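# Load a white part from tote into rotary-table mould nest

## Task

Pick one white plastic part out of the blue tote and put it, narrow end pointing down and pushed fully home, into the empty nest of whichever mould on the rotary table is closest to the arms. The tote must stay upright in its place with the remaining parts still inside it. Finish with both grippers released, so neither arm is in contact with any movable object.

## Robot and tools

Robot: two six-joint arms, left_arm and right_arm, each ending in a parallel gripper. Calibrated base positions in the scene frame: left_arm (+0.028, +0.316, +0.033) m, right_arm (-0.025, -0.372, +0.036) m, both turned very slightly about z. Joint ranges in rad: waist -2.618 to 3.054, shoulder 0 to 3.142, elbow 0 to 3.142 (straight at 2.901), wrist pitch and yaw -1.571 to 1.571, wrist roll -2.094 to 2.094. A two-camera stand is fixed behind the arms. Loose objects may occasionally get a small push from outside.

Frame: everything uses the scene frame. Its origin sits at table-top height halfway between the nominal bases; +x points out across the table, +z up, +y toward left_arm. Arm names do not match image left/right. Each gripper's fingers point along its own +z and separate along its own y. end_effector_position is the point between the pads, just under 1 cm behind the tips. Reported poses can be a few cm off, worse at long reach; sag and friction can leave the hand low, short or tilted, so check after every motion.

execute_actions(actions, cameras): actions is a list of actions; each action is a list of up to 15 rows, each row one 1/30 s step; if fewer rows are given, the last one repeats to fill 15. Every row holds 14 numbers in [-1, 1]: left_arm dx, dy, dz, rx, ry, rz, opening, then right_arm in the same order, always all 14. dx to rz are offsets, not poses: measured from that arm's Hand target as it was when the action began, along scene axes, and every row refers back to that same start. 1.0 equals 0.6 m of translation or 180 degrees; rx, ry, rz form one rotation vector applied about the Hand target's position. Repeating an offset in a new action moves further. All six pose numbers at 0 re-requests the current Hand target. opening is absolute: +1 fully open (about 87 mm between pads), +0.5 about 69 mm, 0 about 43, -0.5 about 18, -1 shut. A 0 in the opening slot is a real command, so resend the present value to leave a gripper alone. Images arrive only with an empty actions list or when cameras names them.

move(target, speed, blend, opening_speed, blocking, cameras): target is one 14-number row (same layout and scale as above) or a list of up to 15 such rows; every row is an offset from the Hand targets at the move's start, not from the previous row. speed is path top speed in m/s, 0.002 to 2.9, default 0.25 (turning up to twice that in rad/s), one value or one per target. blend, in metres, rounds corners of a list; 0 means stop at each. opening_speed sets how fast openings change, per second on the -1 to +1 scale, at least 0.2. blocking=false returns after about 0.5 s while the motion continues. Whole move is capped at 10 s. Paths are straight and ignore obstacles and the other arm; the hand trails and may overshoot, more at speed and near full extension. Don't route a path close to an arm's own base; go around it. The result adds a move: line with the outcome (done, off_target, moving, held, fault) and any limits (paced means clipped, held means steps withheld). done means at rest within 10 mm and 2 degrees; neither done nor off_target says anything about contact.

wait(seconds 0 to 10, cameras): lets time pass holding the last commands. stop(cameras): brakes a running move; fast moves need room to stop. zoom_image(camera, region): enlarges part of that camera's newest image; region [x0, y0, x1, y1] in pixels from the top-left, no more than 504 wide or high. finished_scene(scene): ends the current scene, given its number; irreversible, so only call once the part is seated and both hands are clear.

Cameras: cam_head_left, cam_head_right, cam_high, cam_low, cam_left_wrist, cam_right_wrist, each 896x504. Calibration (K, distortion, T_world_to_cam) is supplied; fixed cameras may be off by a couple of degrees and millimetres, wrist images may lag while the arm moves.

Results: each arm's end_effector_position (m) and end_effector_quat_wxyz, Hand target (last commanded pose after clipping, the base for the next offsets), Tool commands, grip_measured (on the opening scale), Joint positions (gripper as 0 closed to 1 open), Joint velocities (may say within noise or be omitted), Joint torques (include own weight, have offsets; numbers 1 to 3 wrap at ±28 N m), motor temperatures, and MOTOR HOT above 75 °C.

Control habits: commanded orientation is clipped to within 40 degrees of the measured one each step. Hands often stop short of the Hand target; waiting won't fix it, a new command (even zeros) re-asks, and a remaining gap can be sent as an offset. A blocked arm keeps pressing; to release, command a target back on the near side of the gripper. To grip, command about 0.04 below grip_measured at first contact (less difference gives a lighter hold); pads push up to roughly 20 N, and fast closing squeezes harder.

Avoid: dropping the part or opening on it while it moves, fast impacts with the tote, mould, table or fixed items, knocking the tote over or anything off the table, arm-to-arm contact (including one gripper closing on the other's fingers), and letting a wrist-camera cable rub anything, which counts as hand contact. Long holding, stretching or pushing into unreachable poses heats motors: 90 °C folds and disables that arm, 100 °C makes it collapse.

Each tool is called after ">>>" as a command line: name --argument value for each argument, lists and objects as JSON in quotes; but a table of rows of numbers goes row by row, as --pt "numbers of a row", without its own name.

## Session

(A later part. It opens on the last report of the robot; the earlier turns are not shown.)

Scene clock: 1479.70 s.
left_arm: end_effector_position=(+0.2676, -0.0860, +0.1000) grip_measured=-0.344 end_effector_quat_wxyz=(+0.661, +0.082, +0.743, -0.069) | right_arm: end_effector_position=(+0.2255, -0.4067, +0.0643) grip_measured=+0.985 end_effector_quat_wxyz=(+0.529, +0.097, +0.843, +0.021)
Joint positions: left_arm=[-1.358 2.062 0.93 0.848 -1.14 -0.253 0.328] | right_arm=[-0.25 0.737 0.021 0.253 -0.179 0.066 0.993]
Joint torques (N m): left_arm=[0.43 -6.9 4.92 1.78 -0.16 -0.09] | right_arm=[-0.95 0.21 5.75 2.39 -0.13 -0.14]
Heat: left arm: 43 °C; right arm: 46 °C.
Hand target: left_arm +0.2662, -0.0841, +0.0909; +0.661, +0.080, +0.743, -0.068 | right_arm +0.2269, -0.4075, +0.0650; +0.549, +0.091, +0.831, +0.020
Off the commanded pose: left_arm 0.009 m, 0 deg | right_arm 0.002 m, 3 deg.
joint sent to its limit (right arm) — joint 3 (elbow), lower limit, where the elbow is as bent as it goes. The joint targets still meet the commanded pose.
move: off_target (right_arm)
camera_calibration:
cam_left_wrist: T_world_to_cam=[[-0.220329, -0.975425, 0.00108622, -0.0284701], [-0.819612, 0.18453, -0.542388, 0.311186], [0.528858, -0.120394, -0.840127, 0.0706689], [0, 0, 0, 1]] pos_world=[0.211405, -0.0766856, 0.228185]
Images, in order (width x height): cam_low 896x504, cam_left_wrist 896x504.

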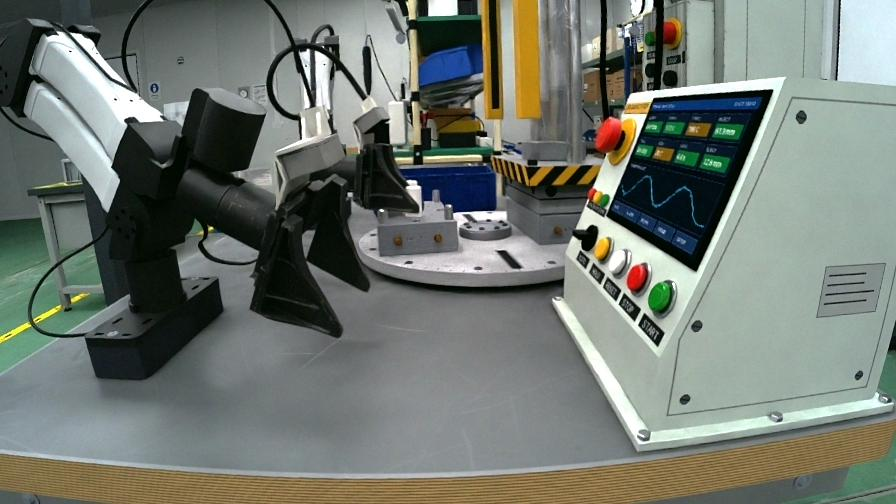

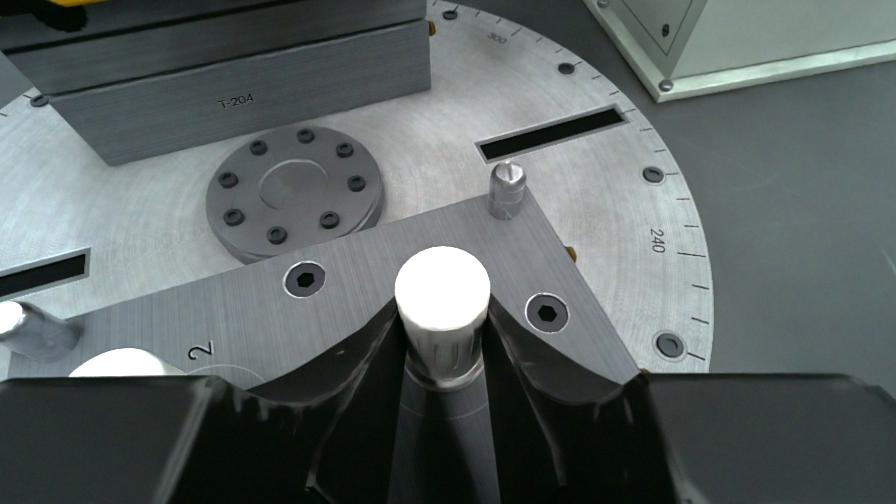

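>>> move --target '[0,0,-0.005,0,0,0,-0.6,0,0,0,0,0,0,1]' --speed 0.01 --cameras '["cam_low"]'

>>> zoom_image --camera "cam_low" --region '[390, 180, 440, 230]'

Scene clock: 1486.97 s.
left_arm: end_effector_position=(+0.2676, -0.0858, +0.0998) grip_measured=-0.344 end_effector_quat_wxyz=(+0.663, +0.077, +0.741, -0.071) | right_arm: end_effector_position=(+0.2255, -0.4067, +0.0643) grip_measured=+0.985 end_effector_quat_wxyz=(+0.529, +0.097, +0.843, +0.021)
Joint positions: left_arm=[-1.359 2.068 0.927 0.869 -1.147 -0.253 0.328] | right_arm=[-0.25 0.737 0.021 0.253 -0.179 0.066 0.993]
Joint torques (N m): left_arm=[0.53 -6.53 4.97 1.68 -0.07 -0.08] | right_arm=[-0.96 0.32 5.75 2.41 -0.11 -0.12]
Heat: left arm: 42 °C; right arm: 46 °C.
Hand target: left_arm +0.2662, -0.0840, +0.0879; +0.661, +0.080, +0.743, -0.068 | right_arm +0.2269, -0.4075, +0.0650; +0.549, +0.091, +0.831, +0.020
Off the commanded pose: left_arm 0.012 m, 1 deg | right_arm 0.002 m, 3 deg.
joint sent to its limit (right arm) — joint 3 (elbow), lower limit, where the elbow is as bent as it goes. The joint targets still meet the commanded pose.
move: off_target (left_arm, right_arm)
Images, in order (width x height): cam_low 896x504.

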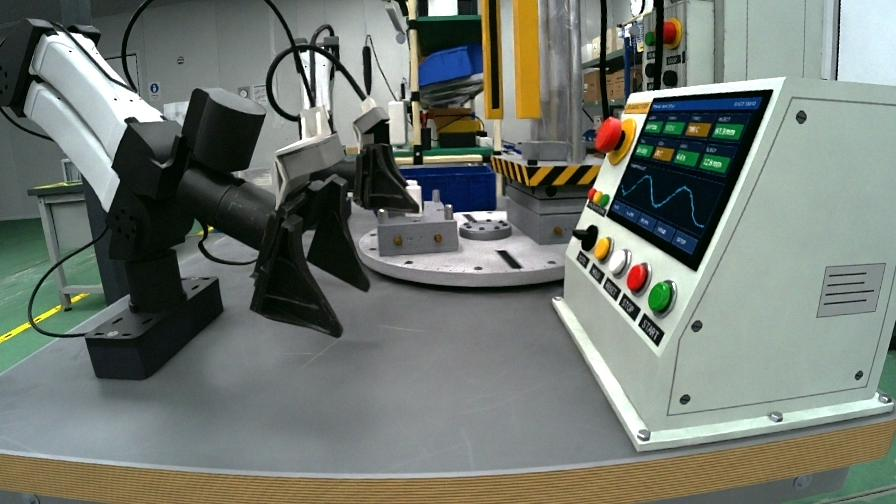

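Scaled by 10.080 from the camera's 896x504 image, which has a finer 1280x720 frame.

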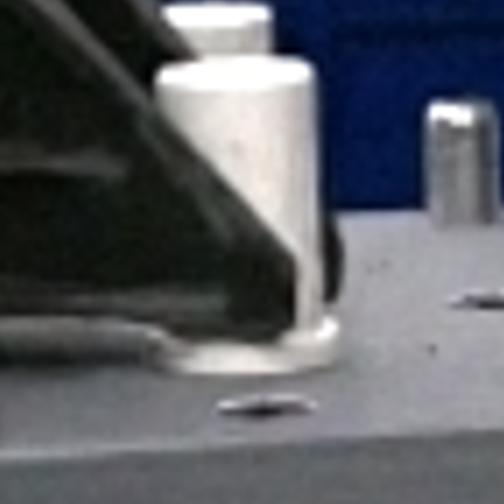

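>>> move --target '[0,0,0.005,0,0,0,-0.6,0,0,0,0,0,0,1]' --speed 0.02

>>> move --target '[0,0,0,0,0,0,0.5,0,0,0,0,0,0,1]' --speed 0.02 --opening_speed 0.4 --cameras '["cam_low","cam_left_wrist"]'

>>> zoom_image --camera "cam_low" --region '[390, 180, 440, 230]'

Scene clock: 1498.47 s.
left_arm: end_effector_position=(+0.2676, -0.0858, +0.0998) grip_measured=-0.344 end_effector_quat_wxyz=(+0.663, +0.077, +0.741, -0.071) | right_arm: end_effector_position=(+0.2255, -0.4067, +0.0643) grip_measured=+0.985 end_effector_quat_wxyz=(+0.529, +0.097, +0.843, +0.021)
Joint positions: left_arm=[-1.359 2.068 0.927 0.869 -1.147 -0.253 0.328] | right_arm=[-0.25 0.737 0.021 0.253 -0.179 0.066 0.993]
Joint torques (N m): left_arm=[0.5 -7.2 5.12 1.59 -0.08 -0.07] | right_arm=[-0.95 0.28 5.71 2.42 -0.08 -0.12]
Heat: left arm: 43 °C; right arm: 46 °C.
Hand target: left_arm +0.2662, -0.0841, +0.0910; +0.661, +0.080, +0.743, -0.068 | right_arm +0.2269, -0.4075, +0.0650; +0.549, +0.091, +0.831, +0.020
Off the commanded pose: left_arm 0.009 m, 1 deg | right_arm 0.002 m, 3 deg.
joint sent to its limit (right arm) — joint 3 (elbow), lower limit, where the elbow is as bent as it goes. The joint targets still meet the commanded pose.
move: off_target (right_arm)

Scene clock: 1501.43 s.
left_arm: end_effector_position=(+0.2676, -0.0858, +0.0998) grip_measured=+0.500 end_effector_quat_wxyz=(+0.663, +0.077, +0.741, -0.071) | right_arm: end_effector_position=(+0.2255, -0.4067, +0.0643) grip_measured=+0.985 end_effector_quat_wxyz=(+0.529, +0.097, +0.843, +0.021)
Joint positions: left_arm=[-1.359 2.068 0.927 0.869 -1.147 -0.253 0.75] | right_arm=[-0.25 0.737 0.021 0.253 -0.179 0.066 0.993]
Joint torques (N m): left_arm=[0.55 -7.24 5.09 1.58 -0.08 -0.07] | right_arm=[-0.99 0.23 5.82 2.41 -0.12 -0.13]
Heat: left arm: 43 °C; right arm: 46 °C.
Hand target: left_arm +0.2662, -0.0841, +0.0910; +0.661, +0.080, +0.743, -0.068 | right_arm +0.2269, -0.4075, +0.0650; +0.549, +0.091, +0.831, +0.020
Off the commanded pose: left_arm 0.009 m, 1 deg | right_arm 0.002 m, 3 deg.
joint sent to its limit (right arm) — joint 3 (elbow), lower limit, where the elbow is as bent as it goes. The joint targets still meet the commanded pose.
move: off_target (right_arm)
camera_calibration:
cam_left_wrist: T_world_to_cam=[[-0.215447, -0.976452, 0.0111605, -0.0306577], [-0.818285, 0.174288, -0.547753, 0.31032], [0.532909, -0.127144, -0.836566, 0.068486], [0, 0, 0, 1]] pos_world=[0.210828, -0.0753131, 0.227614]
Images, in order (width x height): cam_low 896x504, cam_left_wrist 896x504.

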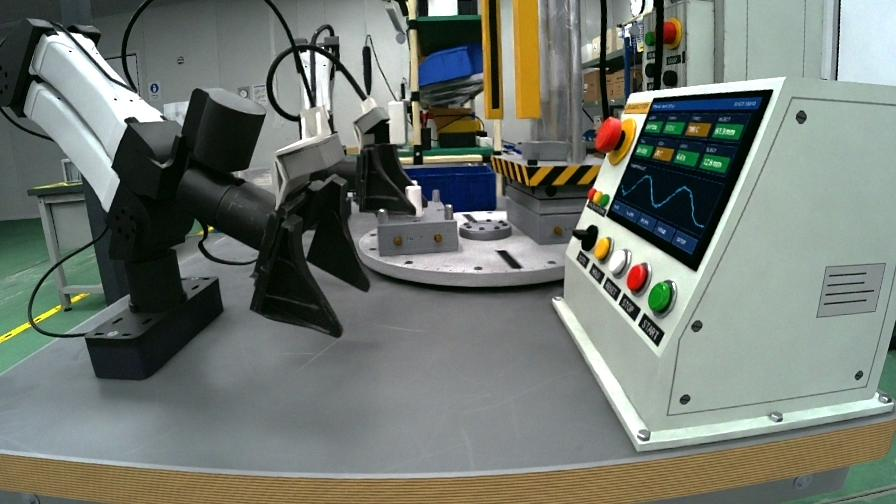

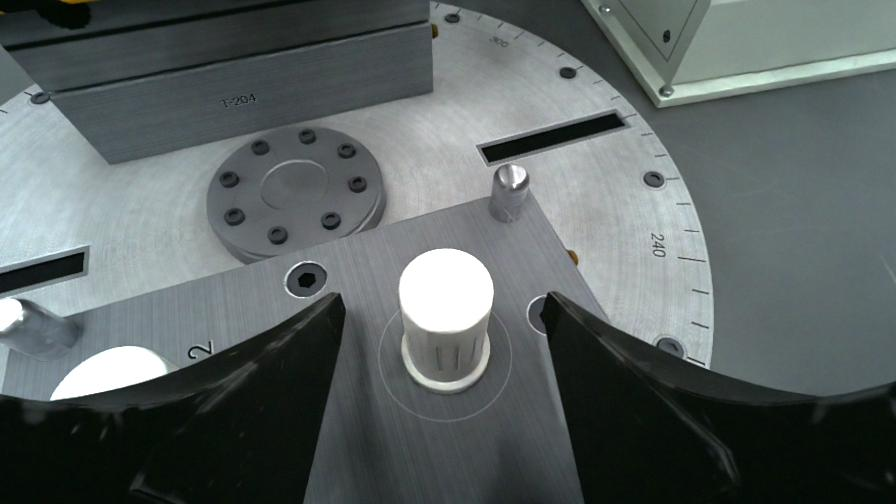

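Scaled by 10.080 from the camera's 896x504 image, which has a finer 1280x720 frame.

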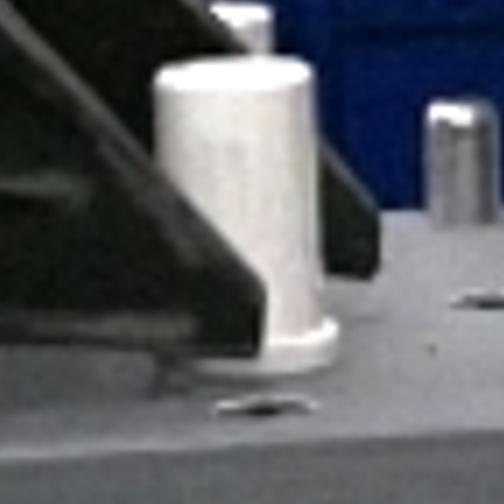

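>>> move --pt "-0.08 0.017 0.03 0 0 0 0.5 0 0 0 0 0 0 1" --pt "-0.20 0.043 0.12 0 0 0 0.5 0 0 0 0 0 0 1" --speed '[0.06,0.1]' --cameras '["cam_low","cam_left_wrist","cam_high"]'

>>> zoom_image --camera "cam_low" --region '[360, 150, 460, 250]'

>>> zoom_image --camera "cam_left_wrist" --region '[250, 100, 500, 350]'

Scene clock: 1514.53 s.
left_arm: end_effector_position=(+0.1466, -0.0538, +0.1534) grip_measured=+0.500 end_effector_quat_wxyz=(+0.658, +0.097, +0.745, -0.060) | right_arm: end_effector_position=(+0.2255, -0.4067, +0.0643) grip_measured=+0.985 end_effector_quat_wxyz=(+0.529, +0.097, +0.843, +0.021)
Joint positions: left_arm=[-1.695 1.793 1.036 -0.237 -1.417 -0.95 0.75] | right_arm=[-0.25 0.737 0.021 0.253 -0.179 0.066 0.993]
Joint torques (N m): left_arm=[0.59 -7.51 9.32 0.84 -0.6 -0.11] | right_arm=[-1.05 0.25 5.79 2.41 -0.1 -0.11]
Heat: left arm: 43 °C; right arm: 47 °C.
Hand target: left_arm +0.1462, -0.0582, +0.1629; +0.661, +0.080, +0.743, -0.068 | right_arm +0.2269, -0.4075, +0.0650; +0.549, +0.091, +0.831, +0.020
Off the commanded pose: left_arm 0.011 m, 2 deg | right_arm 0.002 m, 3 deg.
joint sent to its limit (right arm) — joint 3 (elbow), lower limit, where the elbow is as bent as it goes. The joint targets still meet the commanded pose.
move: off_target (left_arm, right_arm)
camera_calibration:
cam_left_wrist: T_world_to_cam=[[-0.230065, -0.972687, -0.0308127, -0.0172214], [-0.819854, 0.21078, -0.532364, 0.234971], [0.524318, -0.0972164, -0.845955, 0.186151], [0, 0, 0, 1]] pos_world=[0.0910776, -0.0481814, 0.282035]
Images, in order (width x height): cam_high 896x504, cam_low 896x504, cam_left_wrist 896x504.

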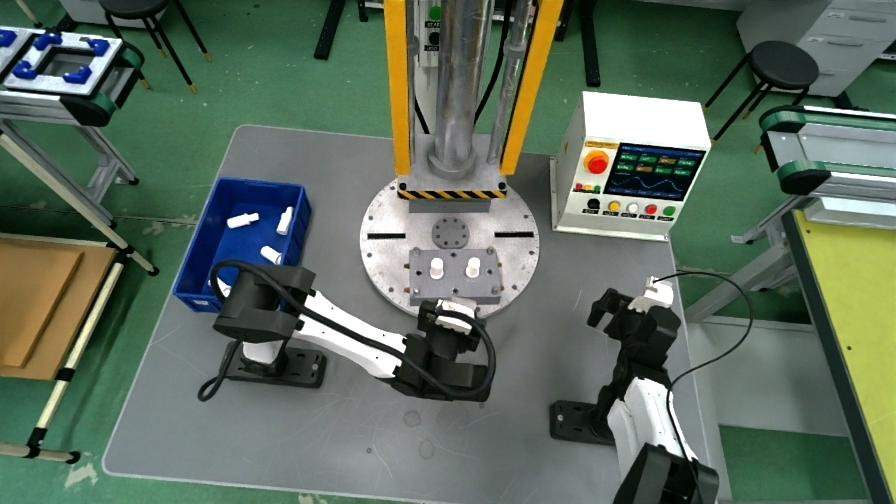

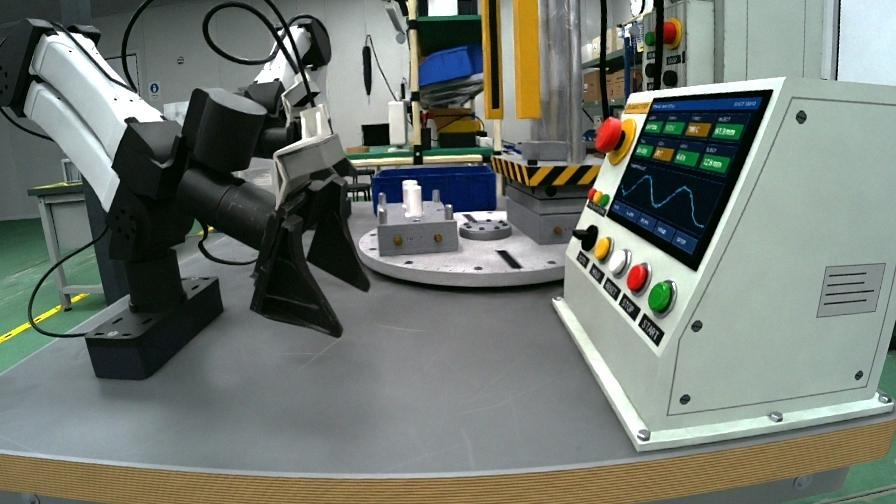

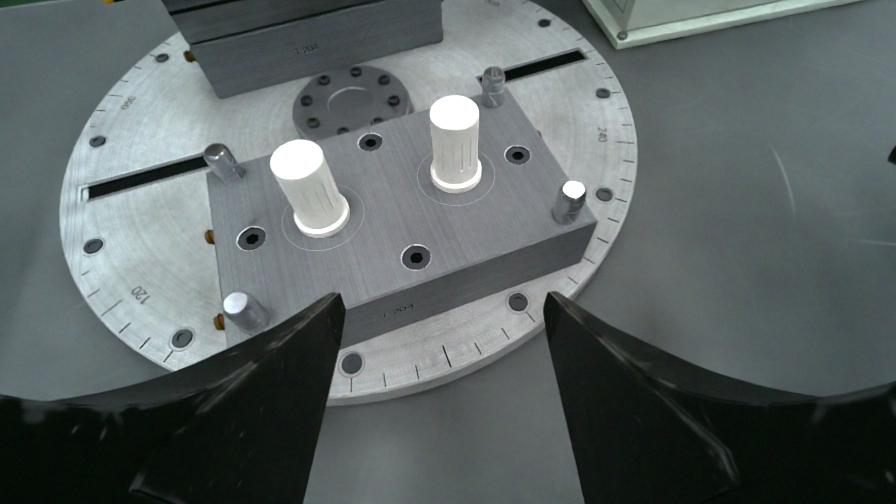

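Scaled by 5.040 from the camera's 896x504 image, which has a finer 1280x720 frame.

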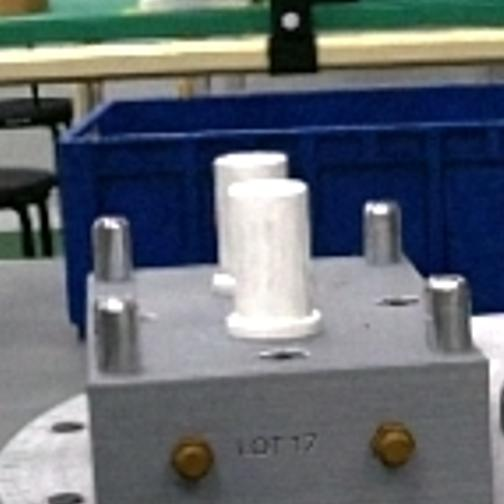

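Scaled by 2.016 from the camera's 896x504 image, which has a finer 1280x720 frame.

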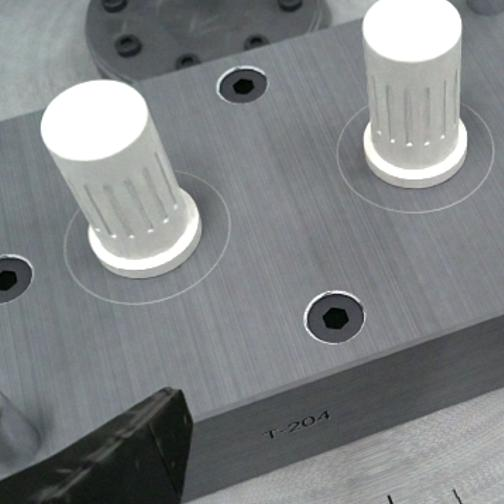

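>>> finished_scene --scene 1

The scene is finished: the task was done.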